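# Tie a tight knot in a rope with two arms

## Task

Make a knot in the rope and pull it tight, so that it stays tied once the robot lets go.

## Robot and tools

Robot: two YAM arms, left_arm and right_arm, each ending in a parallel two-finger gripper with a wrist camera. The left arm's base sits near scene (+0.034, +0.350, +0.039) m and the right arm's near (+0.021, -0.268, +0.023) m, both facing +x, turned a fraction of a degree about z. A camera stand is fixed behind the arms.

Frames. The scene frame has its origin at table-top height midway between the nominal bases, +x out over the table, +y toward left_arm, +z up. Arm names do not match image sides. Each arm's hand positions, orientations, velocities, targets and wrist-camera poses are given in that arm's own base frame. Fixed cameras and the table use the scene frame. A gripper's fingers point along its +z and open and close along its y. end_effector_position is the point between the pads, roughly 1 cm behind the fingertips. Reported poses can be off by a few centimetres, more at long reach.

execute_actions(actions, cameras). actions is a list of actions; each action is up to 15 rows, each row one control step of 1/30 s; a short action repeats its last row to fill 15 steps. Every row is one list of 14 numbers in [-1, 1]: left_arm dx, dy, dz, rx, ry, rz, opening, then right_arm in the same order. The six pose numbers are an offset from that arm's Hand target at the start of the action, along the arm's own base axes, and every row counts from that same start. 1.0 equals 0.6 m or 180 degrees; rx, ry, rz form one rotation vector, turning about the Hand target position. A translation longer than 1.0 is cut back along its line. Repeating an offset moves further. Opening is absolute: +1 fully open (0.094 m), -1 closed. All zeros for the pose asks for the Hand target again. Images come back only for an empty action list or when cameras names them (["all"], a list of names, or [] for none).

move(target, speed, blend, opening_speed, grip_force, blocking, cameras). target is one 14-number row as above, or a list of up to 15 such rows; every row is an offset from the Hand targets at the call's start, not from the previous row. The grippers follow straight paths, finishing together, lasting at least 0.5 s and capped at 10 s in total. speed: m/s, 0.002 to 2.9, default 0.25 (turning limited to twice that in rad/s), one number or one per target. blend: corner rounding in m for lists, 0 means stop at each point. opening_speed: rate of the opening command per second on the -1..+1 scale, at least 0.2. grip_force: per-pad limit in newtons, 10 to 50, one value or one per arm; it persists, and lower forces close slowly. blocking=false returns after about 0.5 s while the move continues. Paths do not avoid obstacles or the other arm; keep paths away from an arm's own base. The result adds a move: line such as done, off_target, moving, held or fault, plus limits (paced = command clipped, held = steps withheld). Done means at rest within 10 mm and 2 degrees of target; it says nothing about contact.

wait(seconds 0 to 10) lets time pass holding the last commands. stop brakes a running move. zoom_image(camera, region [x0, y0, x1, y1], pixels, at most 504 by 504) enlarges part of a camera's newest image. read_manual returns licence text only. finished_scene(scene) ends the current scene irreversibly; the knot must hold with no robot help.

Cameras: cam_head_left, cam_head_right, cam_high, cam_low, cam_left_wrist, cam_right_wrist, all 896x504. Calibration is approximate; fixed cameras may have shifted a couple of degrees.

Results. Each arm reports end_effector_position (m) and end_effector_quat_wxyz in its base frame, Hand target (the last commanded pose after clipping, the base for the next offsets), Tool commands, grip_measured (opening on the command scale; reads a bit wide when empty, narrower than a held object), Joint positions (last value is opening in metres), Joint velocities (may read within noise or be omitted), Joint torques (include gravity, offset and noisy; first three wrap at ±28 N m), motor temperatures, and for actions some per-step positions. The controller limits each step's orientation change to 40 degrees from the measured one. Grippers often settle a few centimetres short of commanded poses from friction and weight; resend the missing amount as an offset. A blocked arm keeps pushing until commanded elsewhere.

Avoid: dropping or flinging rope or letting go of moving parts; any rope piece dipping more than a finger width below the table top; anything leaving the table; hard hits on the table or fixtures; contact or squeezing between the two arms or grippers (the clearance check does not guard grippers or wrist cameras); strain on wrist-camera cables; fast contacts and targets far past contact. Motors heat when holding loads, stretched out or pushing; at 75 °C a MOTOR HOT line appears, at 90 °C the arm folds and idles, at 100 °C it collapses. Occasionally an outside push nudges loose objects.

Each tool is called after "Request:" as name(argument=value, ...), one argument or row to a line, values as JSON.

## Session

Request:
execute_actions(
  actions=[],
)

Scene clock: 0.00 s.
left_arm: end_effector_position=(+0.3858, +0.0490, +0.1454) grip_measured=+1.000 end_effector_quat_wxyz=(+0.676, -0.118, +0.723, +0.083) | right_arm: end_effector_position=(+0.3726, +0.0314, +0.1682) grip_measured=+1.000 end_effector_quat_wxyz=(+0.715, -0.083, +0.694, +0.029)
Joint positions: left_arm=[-0.01 1.562 0.271 1.216 -0.292 -0.062 0.094] | right_arm=[0.01 1.497 0.199 1.322 -0.15 -0.075 0.094]
Joint velocities: within noise
Joint torques (N m): no reading
Motor temperatures (°C): left_arm=[29 31 29 31 31 31 29] | right_arm=[30 32 33 31 30 31 30]
Heat: left arm: 31 °C; right arm: 33 °C.
Hand target: left_arm +0.3863, +0.0491, +0.1453; +0.675, -0.118, +0.724, +0.083 | right_arm +0.3732, +0.0314, +0.1682; +0.714, -0.083, +0.695, +0.029
Tool commands: left_gripper/opening=+1.0 right_gripper/opening=+1.0

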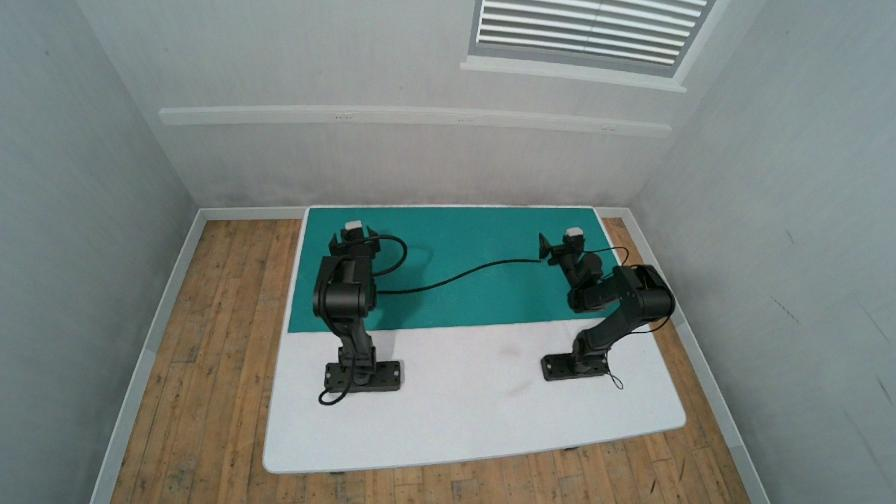

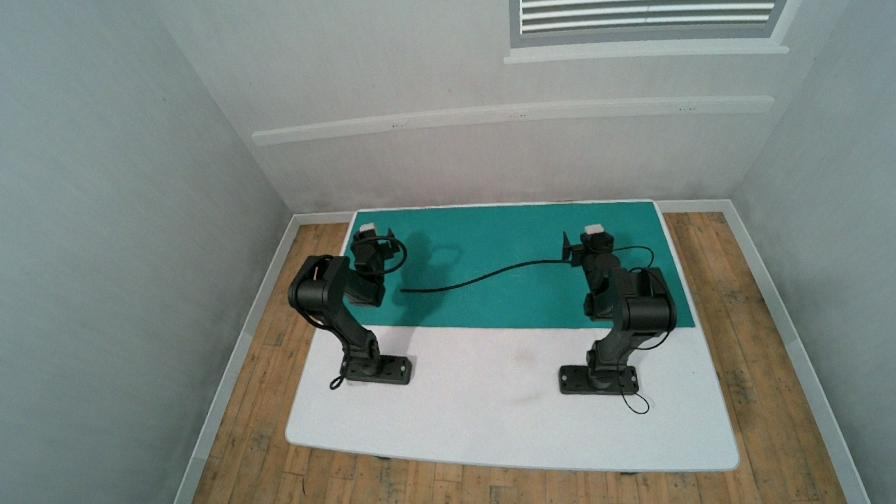

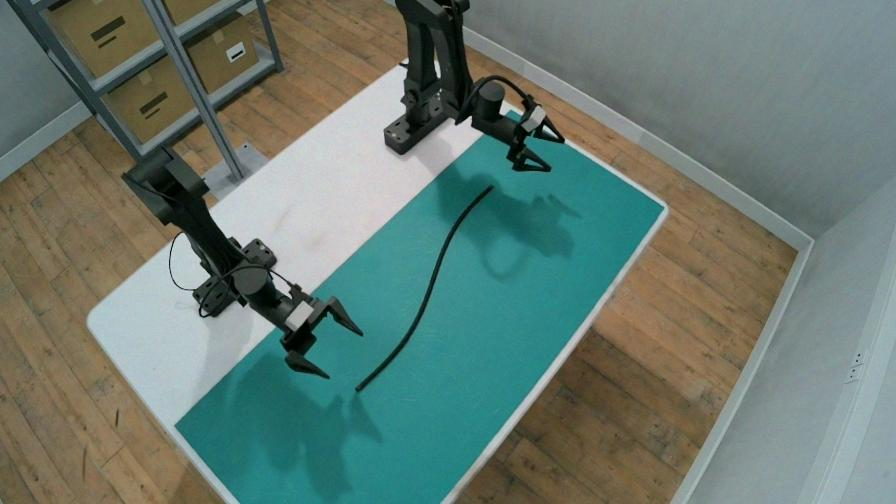

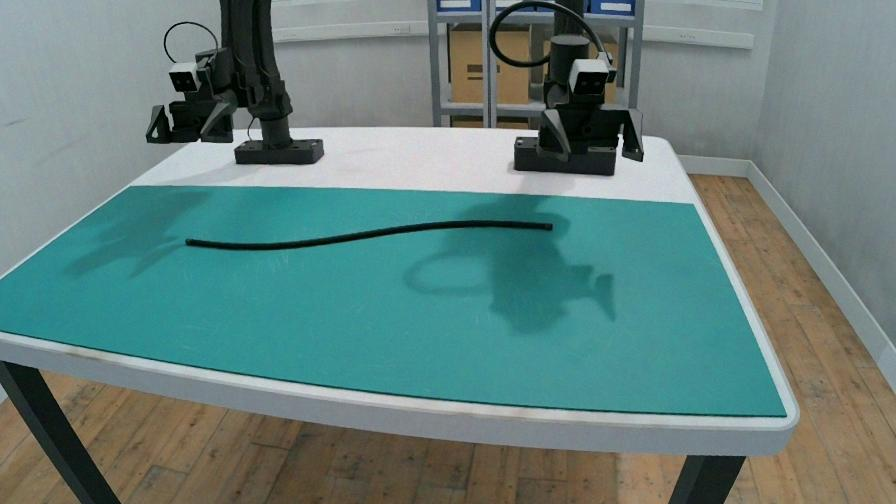

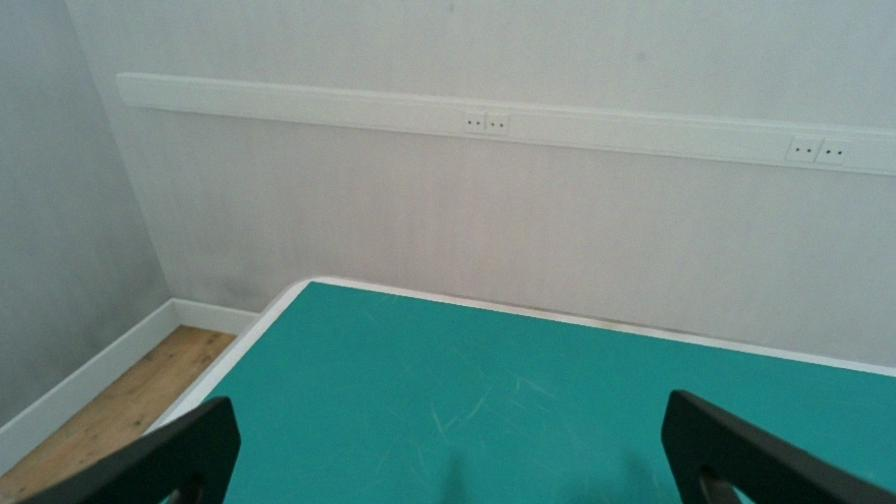

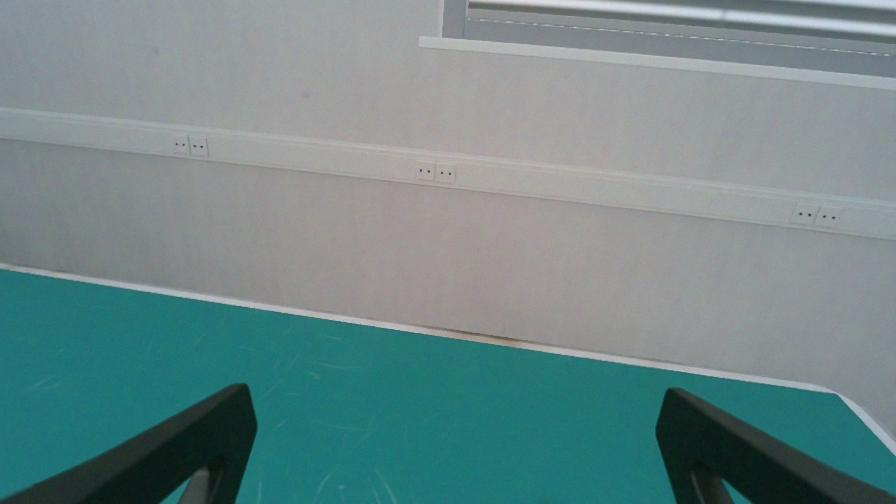

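Request:
move(
  target=[-0.2158,-0.1675,-0.1072,-0.396,0.3095,0.3167,0,-0.017,0.1327,-0.1187,0.384,0.4167,-0.4363,0],
  cameras=["all"],
)

Scene clock: 157.87 s.
left_arm: end_effector_position=(+0.2533, -0.0521, +0.0761) grip_measured=+0.002 end_effector_quat_wxyz=(-0.001, +0.702, -0.713, +0.002) | right_arm: end_effector_position=(+0.3610, +0.1133, +0.0995) grip_measured=+0.003 end_effector_quat_wxyz=(+0.005, +0.702, +0.712, +0.010)
Joint positions: left_arm=[-0.207 1.538 1.075 -1.102 0 -1.762 0.047] | right_arm=[0.301 1.963 1.673 -1.258 -0.001 1.858 0.047]
Joint torques (N m): left_arm=[0.51 -5.52 9.11 0.11 -0.02 -0.08] | right_arm=[-0.47 -6.84 8.7 0.25 0.03 0.13]
Motor temperatures (°C): left_arm=[29 33 32 41 31 31 29] | right_arm=[30 33 36 42 30 31 30]
Heat: left arm: 41 °C; right arm: 42 °C.
Hand target: left_arm +0.2568, -0.0515, +0.0809; +0.000, +0.707, -0.707, +0.000 | right_arm +0.3630, +0.1111, +0.0970; +0.000, +0.707, +0.707, +0.000
Off the commanded pose: left_arm 0.006 m, 1 deg | right_arm 0.004 m, 2 deg.
move: done
camera_calibration:
cam_left_wrist: T_world_to_cam=[[0.999313, -0.0302713, 0.0213636, -0.25427], [-0.0364558, -0.906267, 0.42113, -0.0328894], [0.00661298, -0.42162, -0.906749, 0.138101], [0, 0, 0, 1]] pos_world=[0.251983, 0.0207227, 0.144506]
cam_right_wrist: T_world_to_cam=[[-0.999662, -0.016805, -0.0198468, 0.365793], [-0.023124, 0.923584, 0.382698, -0.0932232], [0.011899, 0.383028, -0.92366, 0.129649], [0, 0, 0, 1]] pos_world=[0.361971, 0.0425873, 0.162688]

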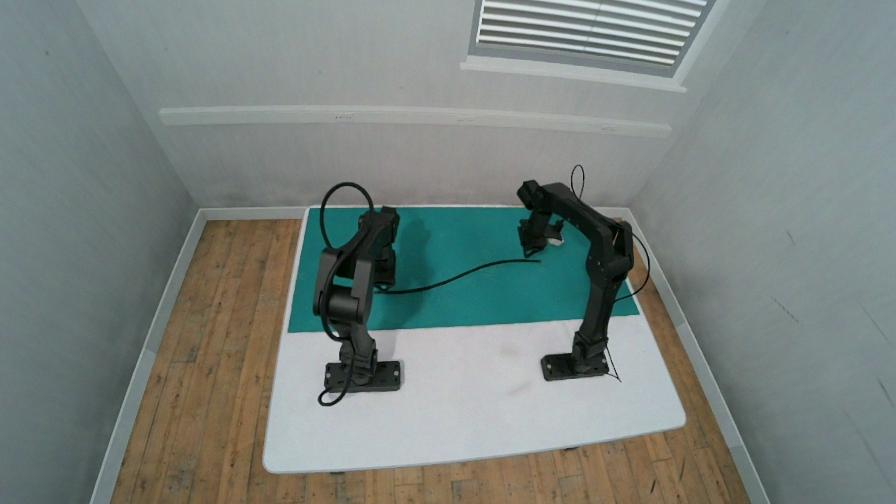

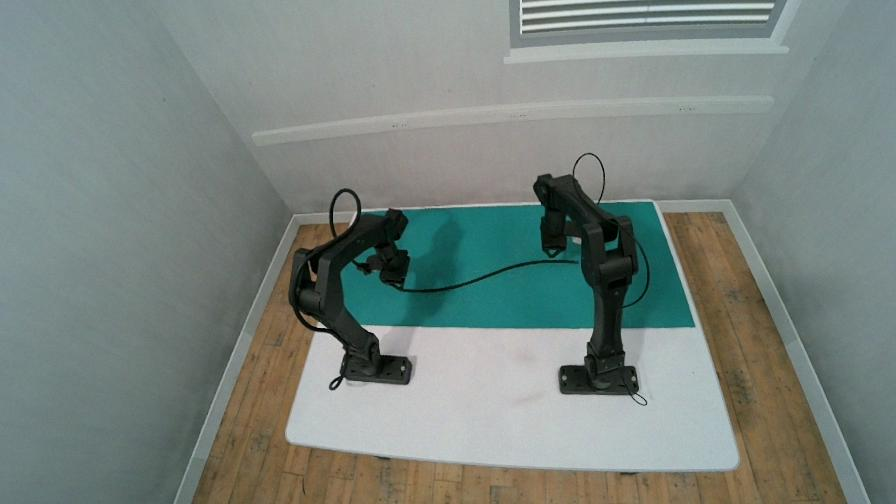

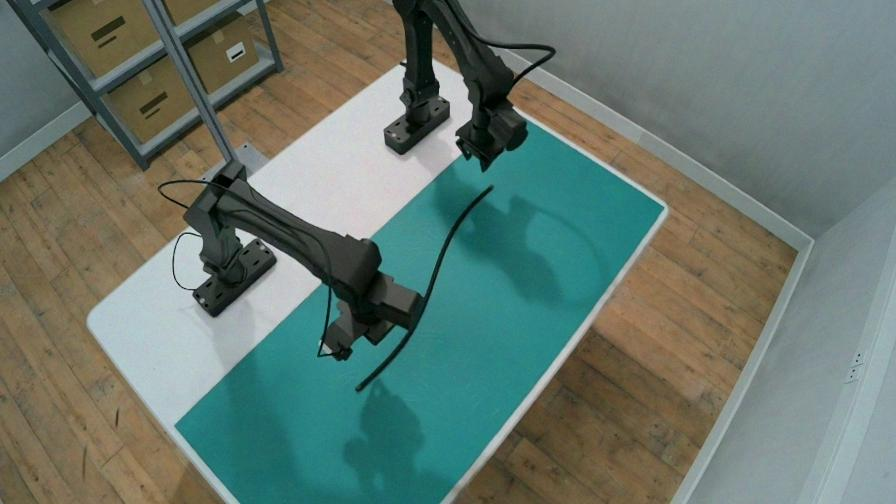

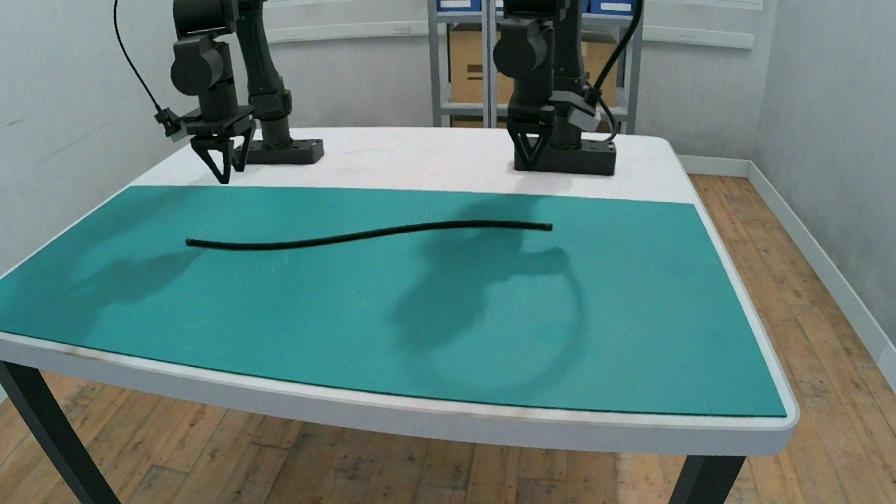

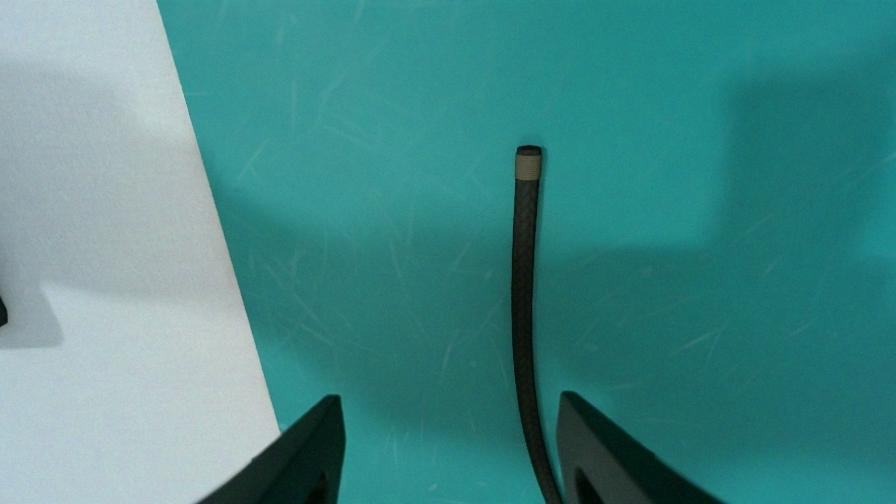

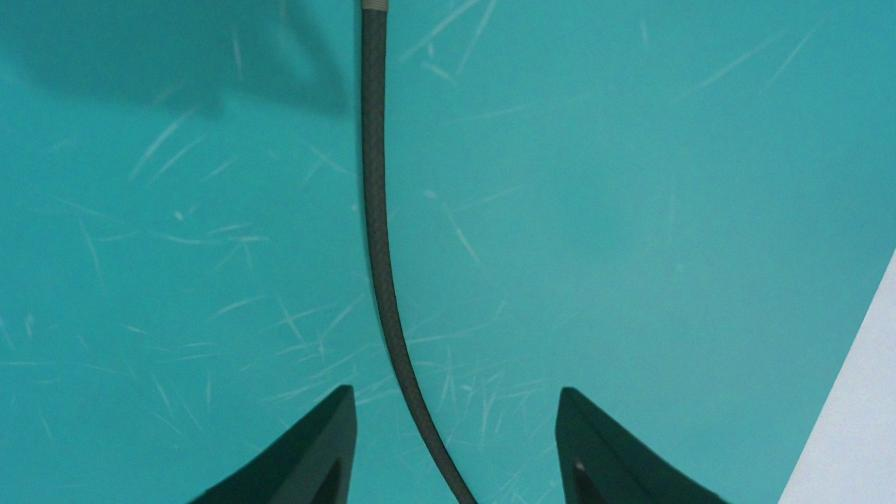

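Request:
move(
  target=[0.0562,0.0035,-0.1632,0,0,0,0,0.055,-0.0885,-0.1708,0,0,0,0],
  cameras=["cam_left_wrist","cam_right_wrist","cam_low"],
)

Scene clock: 182.50 s.
left_arm: end_effector_position=(+0.2946, -0.0519, -0.0108) grip_measured=+0.002 end_effector_quat_wxyz=(-0.004, +0.706, -0.709, +0.007) | right_arm: end_effector_position=(+0.4007, +0.0603, +0.0053) grip_measured=+0.003 end_effector_quat_wxyz=(+0.006, +0.708, +0.706, +0.012)
Joint positions: left_arm=[-0.177 1.81 1.004 -0.749 0.001 -1.743 0.047] | right_arm=[0.145 2.137 1.55 -0.958 -0.005 1.718 0.047]
Joint torques (N m): left_arm=[0.51 -7.71 4.72 0.44 -0.03 0.03] | right_arm=[-0.12 -8.42 5.24 0.6 0.05 -0.02]
Heat: left arm: 37 °C; right arm: 38 °C.
Hand target: left_arm +0.2905, -0.0493, -0.0171; +0.000, +0.707, -0.708, +0.000 | right_arm +0.3960, +0.0581, -0.0054; +0.000, +0.707, +0.707, +0.000
Off the commanded pose: left_arm 0.008 m, 1 deg | right_arm 0.012 m, 2 deg.
move: off_target (right_arm)
camera_calibration:
cam_left_wrist: T_world_to_cam=[[0.999337, -0.0190843, 0.0310033, -0.293049], [-0.0304266, -0.905428, 0.423407, 0.00369508], [0.0199908, -0.42407, -0.905409, 0.0550809], [0, 0, 0, 1]] pos_world=[0.291866, 0.0211112, 0.0573917]
cam_right_wrist: T_world_to_cam=[[-0.999733, -0.0000488521, -0.0231081, 0.401692], [-0.00892005, 0.923307, 0.383959, -0.0128646], [0.0213171, 0.384063, -0.923061, 0.0585745], [0, 0, 0, 1]] pos_world=[0.400222, -0.0105987, 0.0682897]
Images, in order (width x height): cam_low 896x504, cam_left_wrist 896x504, cam_right_wrist 896x504.

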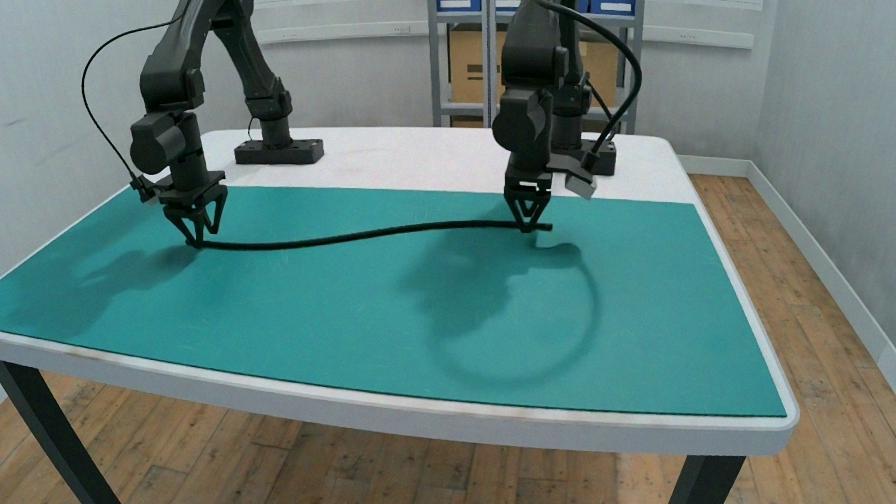

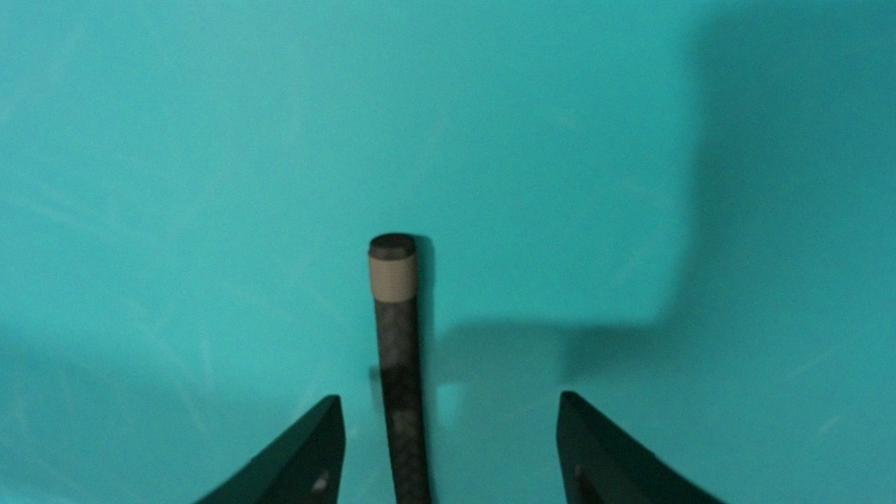

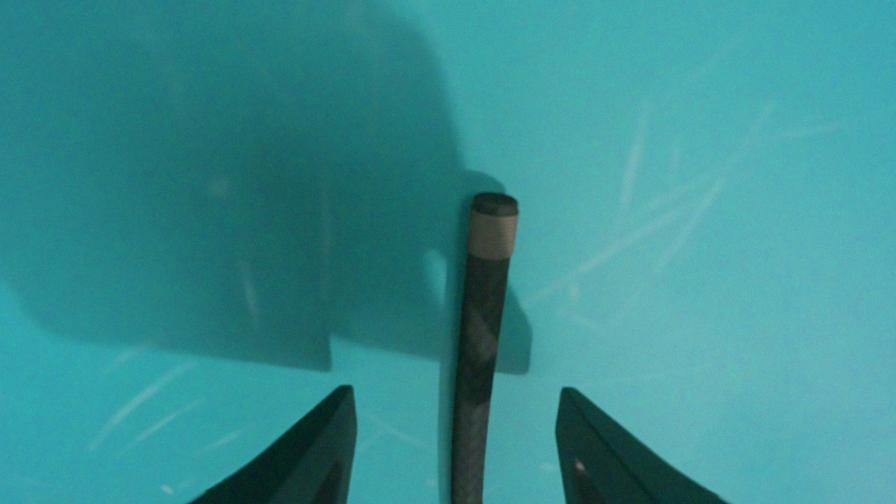

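Request:
move(
  target=[-0.0175,0.003,-0.0232,0,0,0,0,-0.01,0,-0.021,0,0,0,0],
  speed=0.06,
  cameras=["cam_left_wrist","cam_right_wrist","cam_low"],
)

Scene clock: 205.03 s.
left_arm: end_effector_position=(+0.2854, -0.0503, -0.0221) grip_measured=+0.001 end_effector_quat_wxyz=(-0.002, +0.706, -0.709, +0.004) | right_arm: end_effector_position=(+0.3976, +0.0598, -0.0062) grip_measured=+0.003 end_effector_quat_wxyz=(+0.008, +0.708, +0.706, +0.014)
Joint positions: left_arm=[-0.177 1.81 0.95 -0.702 0.002 -1.743 0.047] | right_arm=[0.145 2.137 1.501 -0.903 -0.005 1.718 0.047]
Joint torques (N m): left_arm=[0.5 -7.71 3.34 0.65 -0.04 0.03] | right_arm=[0.08 -8.49 4.6 0.65 0.05 0.01]
Motor temperatures (°C): left_arm=[29 34 32 36 31 31 29] | right_arm=[30 35 36 37 30 31 30]
Heat: left arm: 36 °C; right arm: 37 °C.
Hand target: left_arm +0.2801, -0.0476, -0.0310; +0.000, +0.707, -0.708, +0.000 | right_arm +0.3899, +0.0580, -0.0181; +0.000, +0.707, +0.707, +0.000
Off the commanded pose: left_arm 0.011 m, 1 deg | right_arm 0.014 m, 2 deg.
move: off_target (left_arm, right_arm)
camera_calibration:
cam_left_wrist: T_world_to_cam=[[0.999525, -0.019111, 0.0241848, -0.283627], [-0.0275491, -0.905809, 0.422789, 0.008787], [0.0138269, -0.423254, -0.905905, 0.0474195], [0, 0, 0, 1]] pos_world=[0.283079, 0.0226094, 0.046102]
cam_right_wrist: T_world_to_cam=[[-0.999587, -0.000493836, -0.0287325, 0.398295], [-0.0115137, 0.922974, 0.384689, -0.00699652], [0.0263294, 0.384861, -0.922599, 0.046123], [0, 0, 0, 1]] pos_world=[0.396836, -0.0110967, 0.0566886]
Images, in order (width x height): cam_low 896x504, cam_left_wrist 896x504, cam_right_wrist 896x504.

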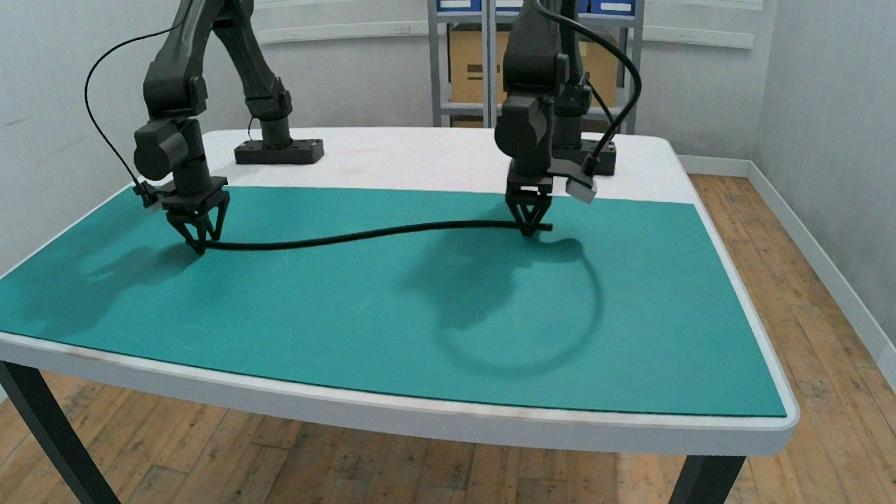

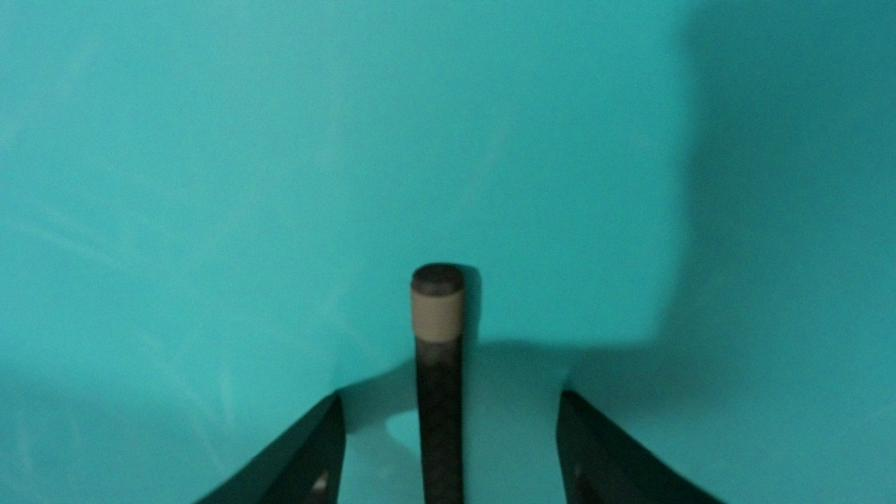

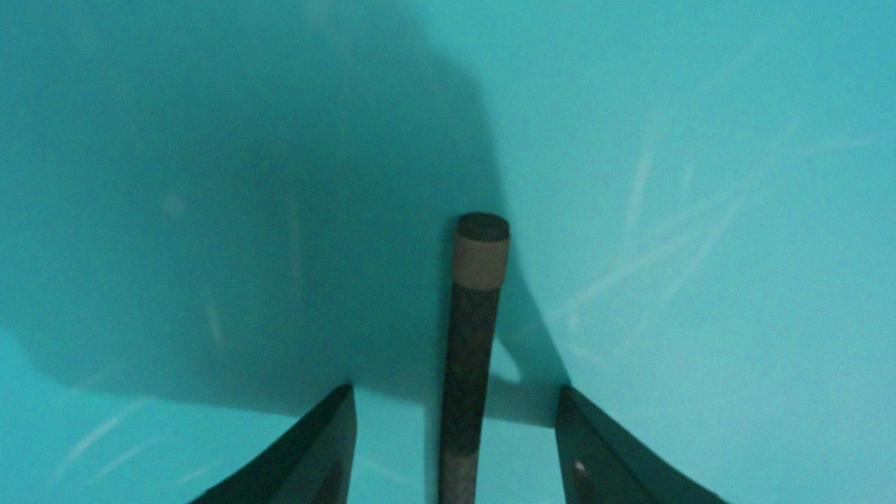

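Request:
move(
  target=[0,0,0,0,0,0,-0.95,0,0,0,0,0,0,-0.95],
  opening_speed=1.0,
  cameras=["cam_left_wrist","cam_right_wrist"],
)

Scene clock: 213.00 s.
left_arm: end_effector_position=(+0.2923, -0.0516, -0.0220) grip_measured=-0.871 end_effector_quat_wxyz=(-0.010, +0.705, -0.709, +0.015) | right_arm: end_effector_position=(+0.3978, +0.0598, -0.0062) grip_measured=-0.849 end_effector_quat_wxyz=(+0.008, +0.708, +0.706, +0.015)
Joint positions: left_arm=[-0.177 1.81 0.95 -0.674 0.002 -1.743 0.006] | right_arm=[0.145 2.137 1.501 -0.902 -0.005 1.718 0.007]
Joint torques (N m): left_arm=[0.49 -7.77 3.4 0.41 -0.03 0.02] | right_arm=[0.08 -8.49 4.6 0.61 0.05 0.01]
Heat: left arm: 36 °C; right arm: 36 °C.
Hand target: left_arm +0.2801, -0.0475, -0.0310; +0.000, +0.707, -0.707, +0.000 | right_arm +0.3900, +0.0580, -0.0181; +0.000, +0.707, +0.707, +0.000
Off the commanded pose: left_arm 0.016 m, 2 deg | right_arm 0.014 m, 2 deg.
move: off_target (left_arm, right_arm)
camera_calibration:
cam_left_wrist: T_world_to_cam=[[0.998484, -0.0190026, 0.0516542, -0.289641], [-0.0392558, -0.903697, 0.42637, 0.0114273], [0.0385776, -0.427751, -0.903073, 0.0394997], [0, 0, 0, 1]] pos_world=[0.288127, 0.0217189, 0.04576]
cam_right_wrist: T_world_to_cam=[[-0.999565, -0.000469505, -0.0294965, 0.398532], [-0.0117885, 0.922927, 0.384794, -0.00698407], [0.0270425, 0.384974, -0.922531, 0.0457933], [0, 0, 0, 1]] pos_world=[0.397038, -0.0109963, 0.0566885]
Images, in order (width x height): cam_left_wrist 896x504, cam_right_wrist 896x504.

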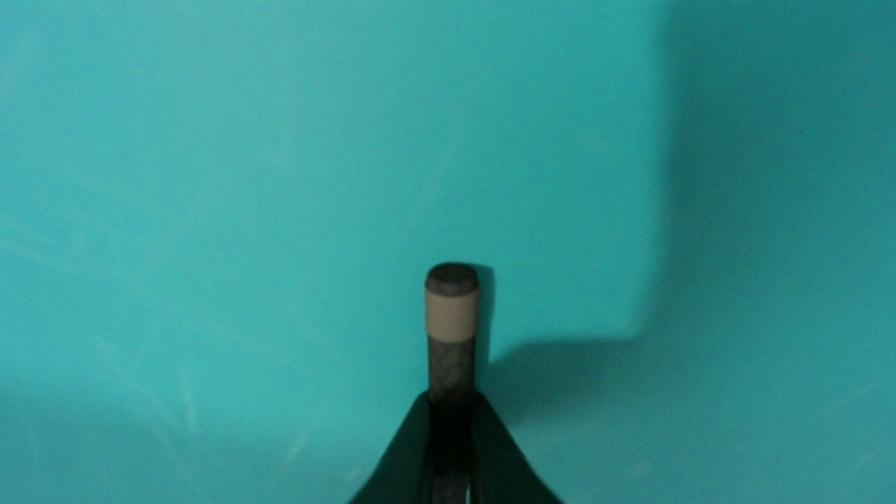

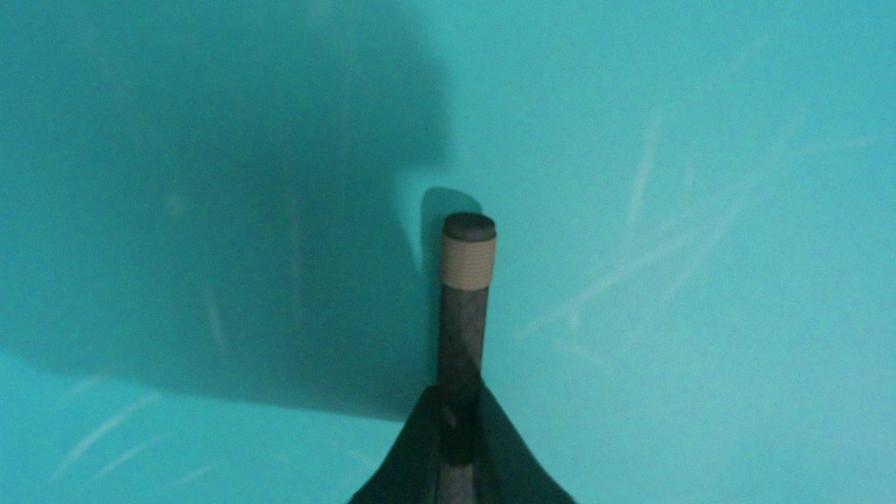

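Request:
move(
  target=[
    [0.017,0,0.085,0,0,0,-0.95,0,0,0,0,0,0,-0.95],
    [0.145,-0.0625,0.085,0,0,-0.167,-0.95,0,0,0,0,0,0,-0.95],
    [0.297,-0.21,0.085,0,0,-0.5,-0.95,0,0,0,0,0,0,-0.95],
    [0.317,-0.41,0.085,0,0,-0.833,-0.95,0,0,0,0,0,0,-0.95],
  ],
  speed=0.15,
  blend=[0.02,0.03,0.03,0],
  cameras=["all"],
)

Scene clock: 257.47 s.
left_arm: end_effector_position=(+0.4647, -0.2882, +0.0271) grip_measured=-0.874 end_effector_quat_wxyz=(+0.071, +0.494, +0.866, -0.004) | right_arm: end_effector_position=(+0.3978, +0.0598, -0.0062) grip_measured=-0.849 end_effector_quat_wxyz=(+0.008, +0.708, +0.706, +0.015)
Joint positions: left_arm=[-0.556 2.8 2.834 -1.463 0.002 0.48 0.006] | right_arm=[0.145 2.137 1.501 -0.902 -0.005 1.718 0.007]
Joint torques (N m): left_arm=[-0.21 -14.16 9.29 0.7 -0.03 0.08] | right_arm=[0.06 -8.5 4.59 0.61 0.04 0.01]
Heat: left arm: 35 °C; right arm: 36 °C.
Hand target: left_arm +0.4703, -0.2936, +0.0200; +0.000, +0.500, +0.866, +0.000 | right_arm +0.3900, +0.0580, -0.0181; +0.000, +0.707, +0.707, +0.000
Off the commanded pose: left_arm 0.010 m, 8 deg | right_arm 0.014 m, 2 deg.
elbow stopped short (left arm): the move would have taken joint 3 (elbow) straighter than the controller allows.
move: off_target (left_arm, right_arm)
camera_calibration:
cam_left_wrist: T_world_to_cam=[[-0.866032, -0.49757, -0.0491138, 0.262378], [-0.487657, 0.818905, 0.302631, 0.491634], [-0.110361, 0.286039, -0.951842, 0.252221], [0, 0, 0, 1]] pos_world=[0.494811, -0.344195, 0.104177]
cam_right_wrist: T_world_to_cam=[[-0.999565, -0.000469505, -0.0294965, 0.398532], [-0.0117885, 0.922927, 0.384794, -0.00698407], [0.0270425, 0.384974, -0.922531, 0.0457933], [0, 0, 0, 1]] pos_world=[0.397038, -0.0109963, 0.0566885]

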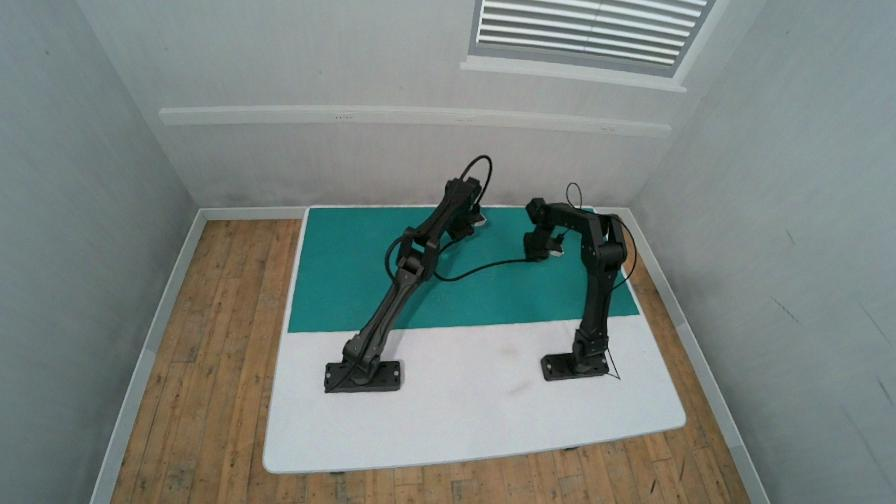

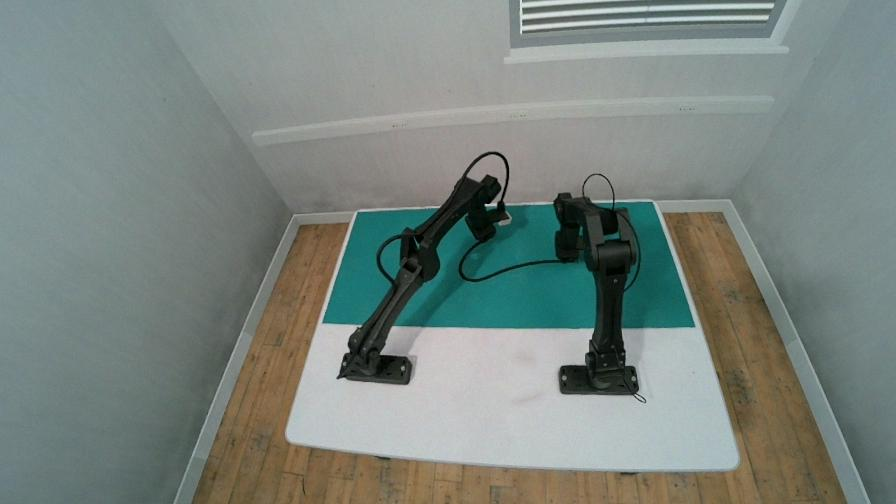

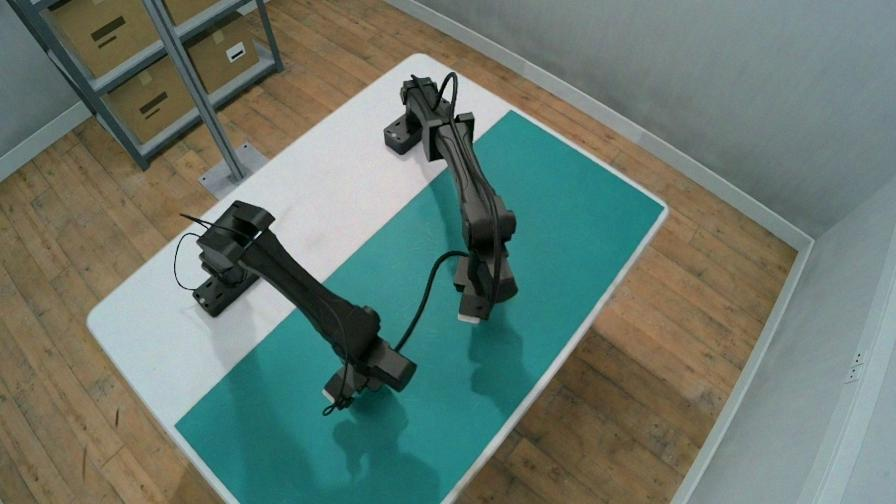

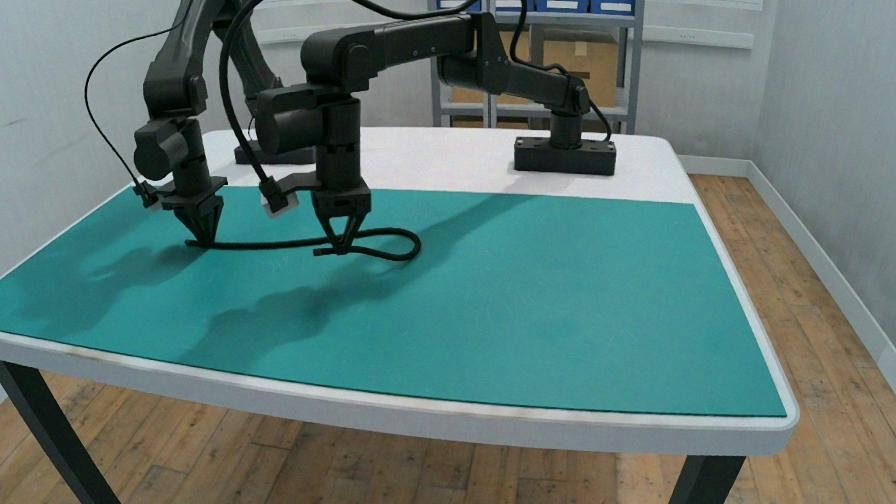

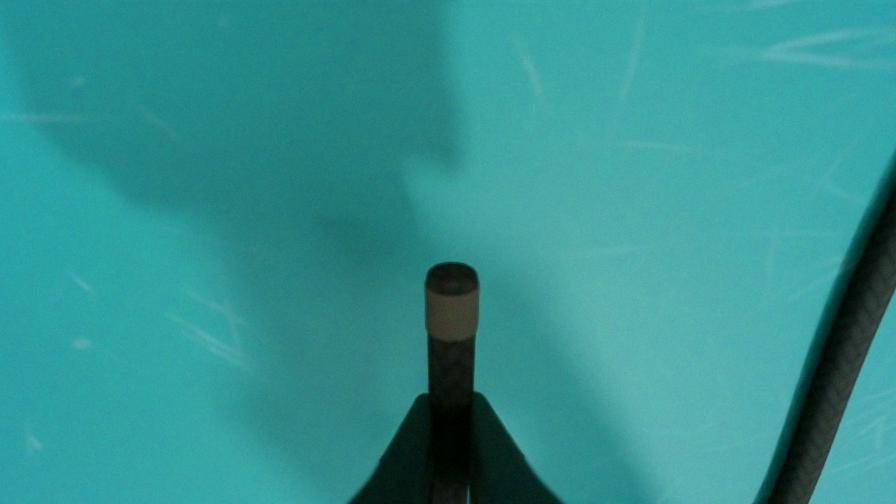

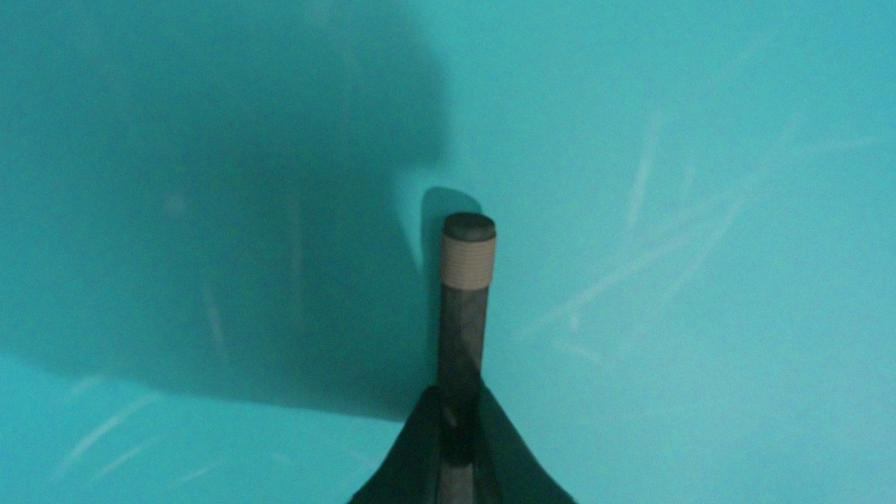

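Request:
move(
  target=[
    [-0.082,-0.134,0.025,0,0,-0.222,-0.95,0,0,0,0,0,0,-0.95],
    [-0.306,-0.171,0.02,0,0,-0.583,-0.95,0,0,0,0,0,0,-0.95],
  ],
  speed=0.15,
  blend=[0.03,0],
  cameras=["all"],
)

Scene clock: 277.10 s.
left_arm: end_effector_position=(+0.2875, -0.3947, +0.0192) grip_measured=-0.874 end_effector_quat_wxyz=(-0.012, +0.990, +0.137, -0.006) | right_arm: end_effector_position=(+0.3978, +0.0598, -0.0062) grip_measured=-0.849 end_effector_quat_wxyz=(+0.008, +0.708, +0.706, +0.015)
Joint positions: left_arm=[-0.944 2.58 2.381 -1.4 -0.001 1.922 0.006] | right_arm=[0.145 2.137 1.501 -0.902 -0.005 1.718 0.007]
Joint torques (N m): left_arm=[-0.14 -19.3 4.96 0.35 -0.02 0.11] | right_arm=[0.06 -8.49 4.62 0.61 0.04 0.01]
Heat: left arm: 38 °C; right arm: 37 °C.
Hand target: left_arm +0.2867, -0.3962, +0.0321; +0.000, +0.991, +0.131, +0.000 | right_arm +0.3900, +0.0580, -0.0181; +0.000, +0.707, +0.707, +0.000
Off the commanded pose: left_arm 0.013 m, 2 deg | right_arm 0.014 m, 2 deg.
elbow stopped short (left arm): the move would have taken joint 3 (elbow) straighter than the controller allows.
move: off_target (left_arm, right_arm)
camera_calibration:
cam_left_wrist: T_world_to_cam=[[-0.257409, 0.965378, 0.0422628, 0.456267], [0.884902, 0.217929, 0.41165, -0.139145], [0.388187, 0.143361, -0.910362, 0.0552272], [0, 0, 0, 1]] pos_world=[0.219138, -0.418064, 0.0882726]
cam_right_wrist: T_world_to_cam=[[-0.999565, -0.000469505, -0.0294965, 0.398532], [-0.0117885, 0.922927, 0.384794, -0.00698407], [0.0270425, 0.384974, -0.922531, 0.0457933], [0, 0, 0, 1]] pos_world=[0.397038, -0.0109963, 0.0566885]

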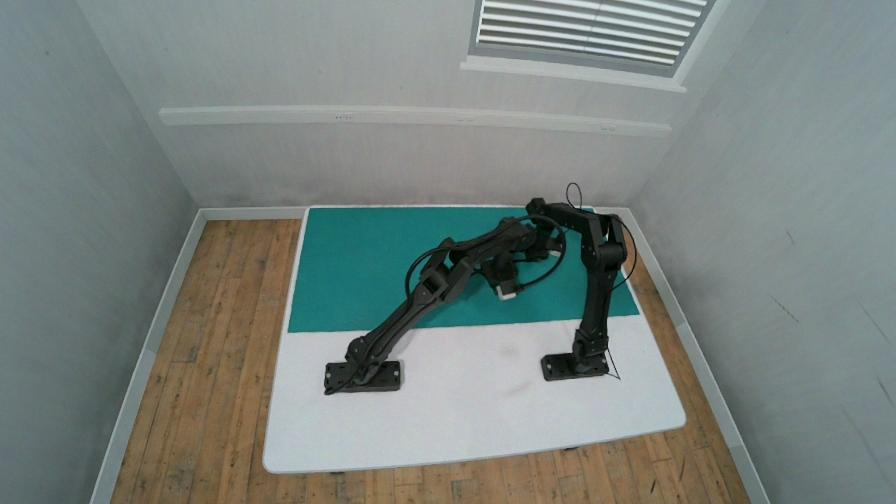

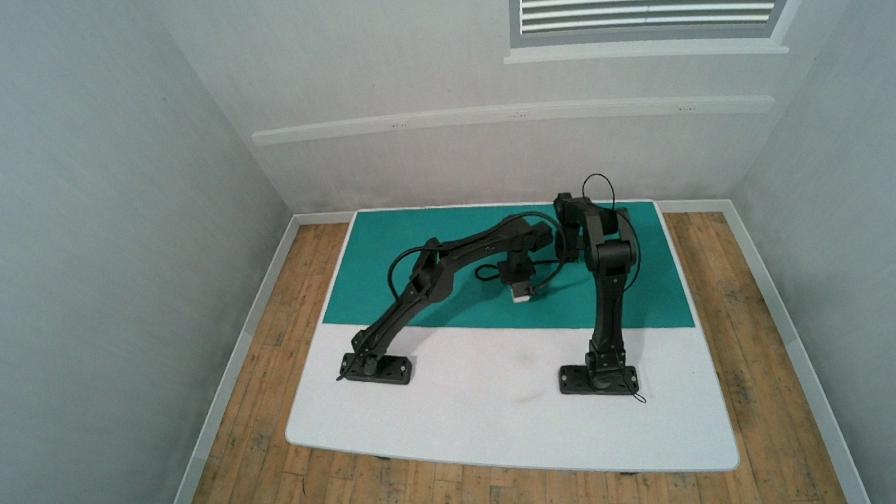

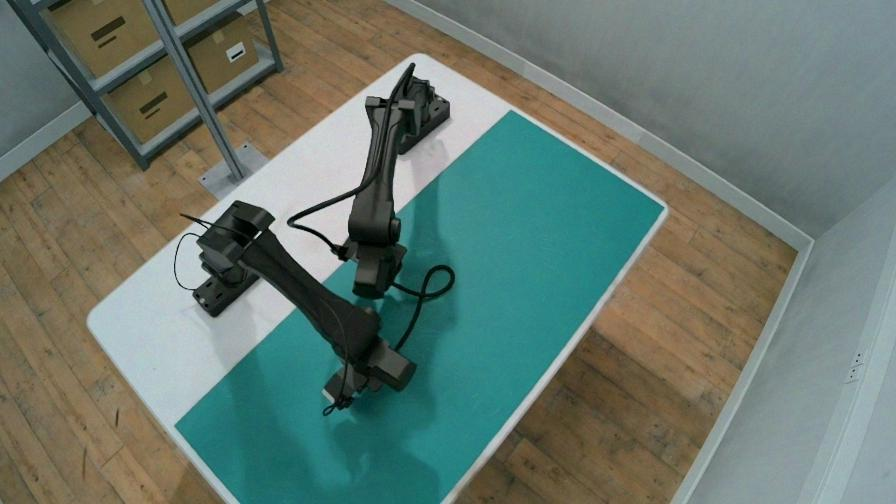

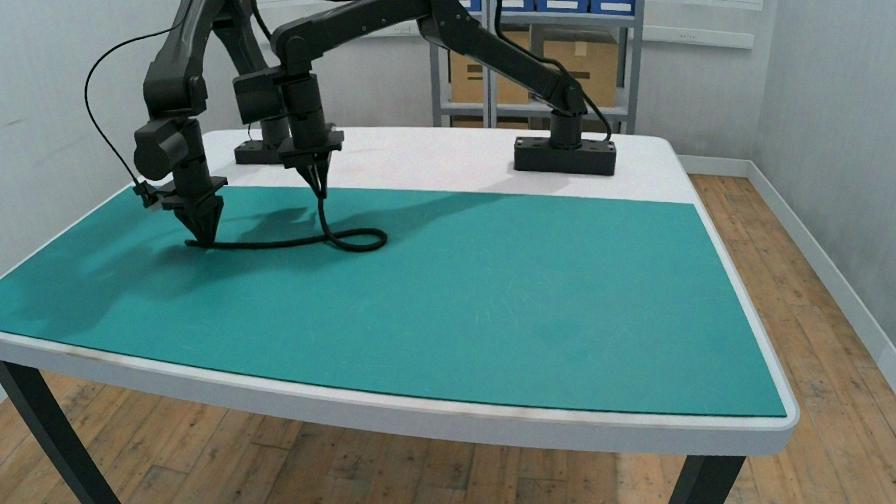

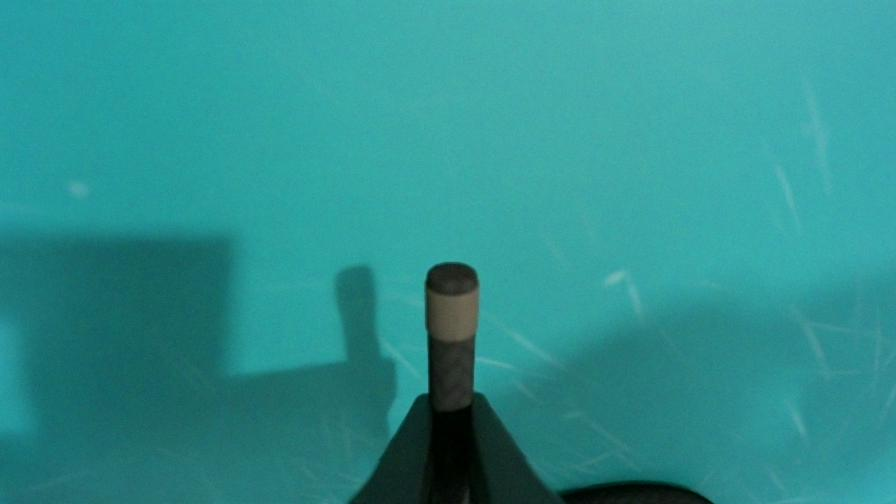

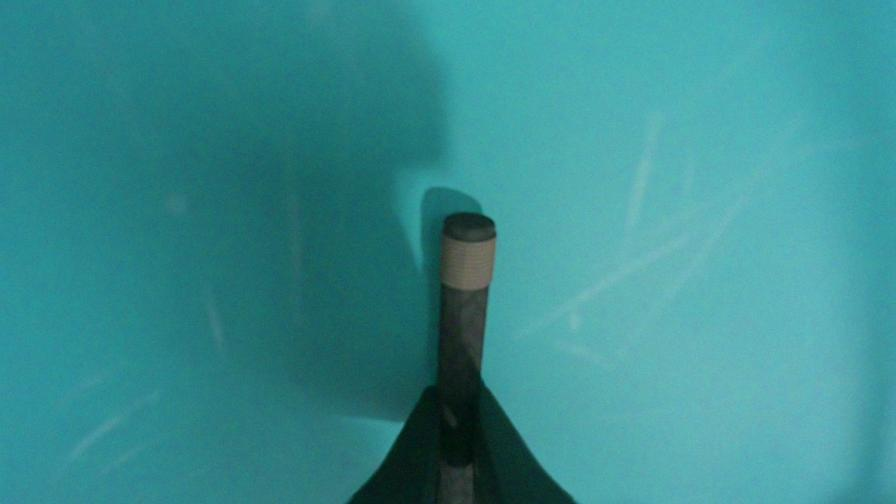

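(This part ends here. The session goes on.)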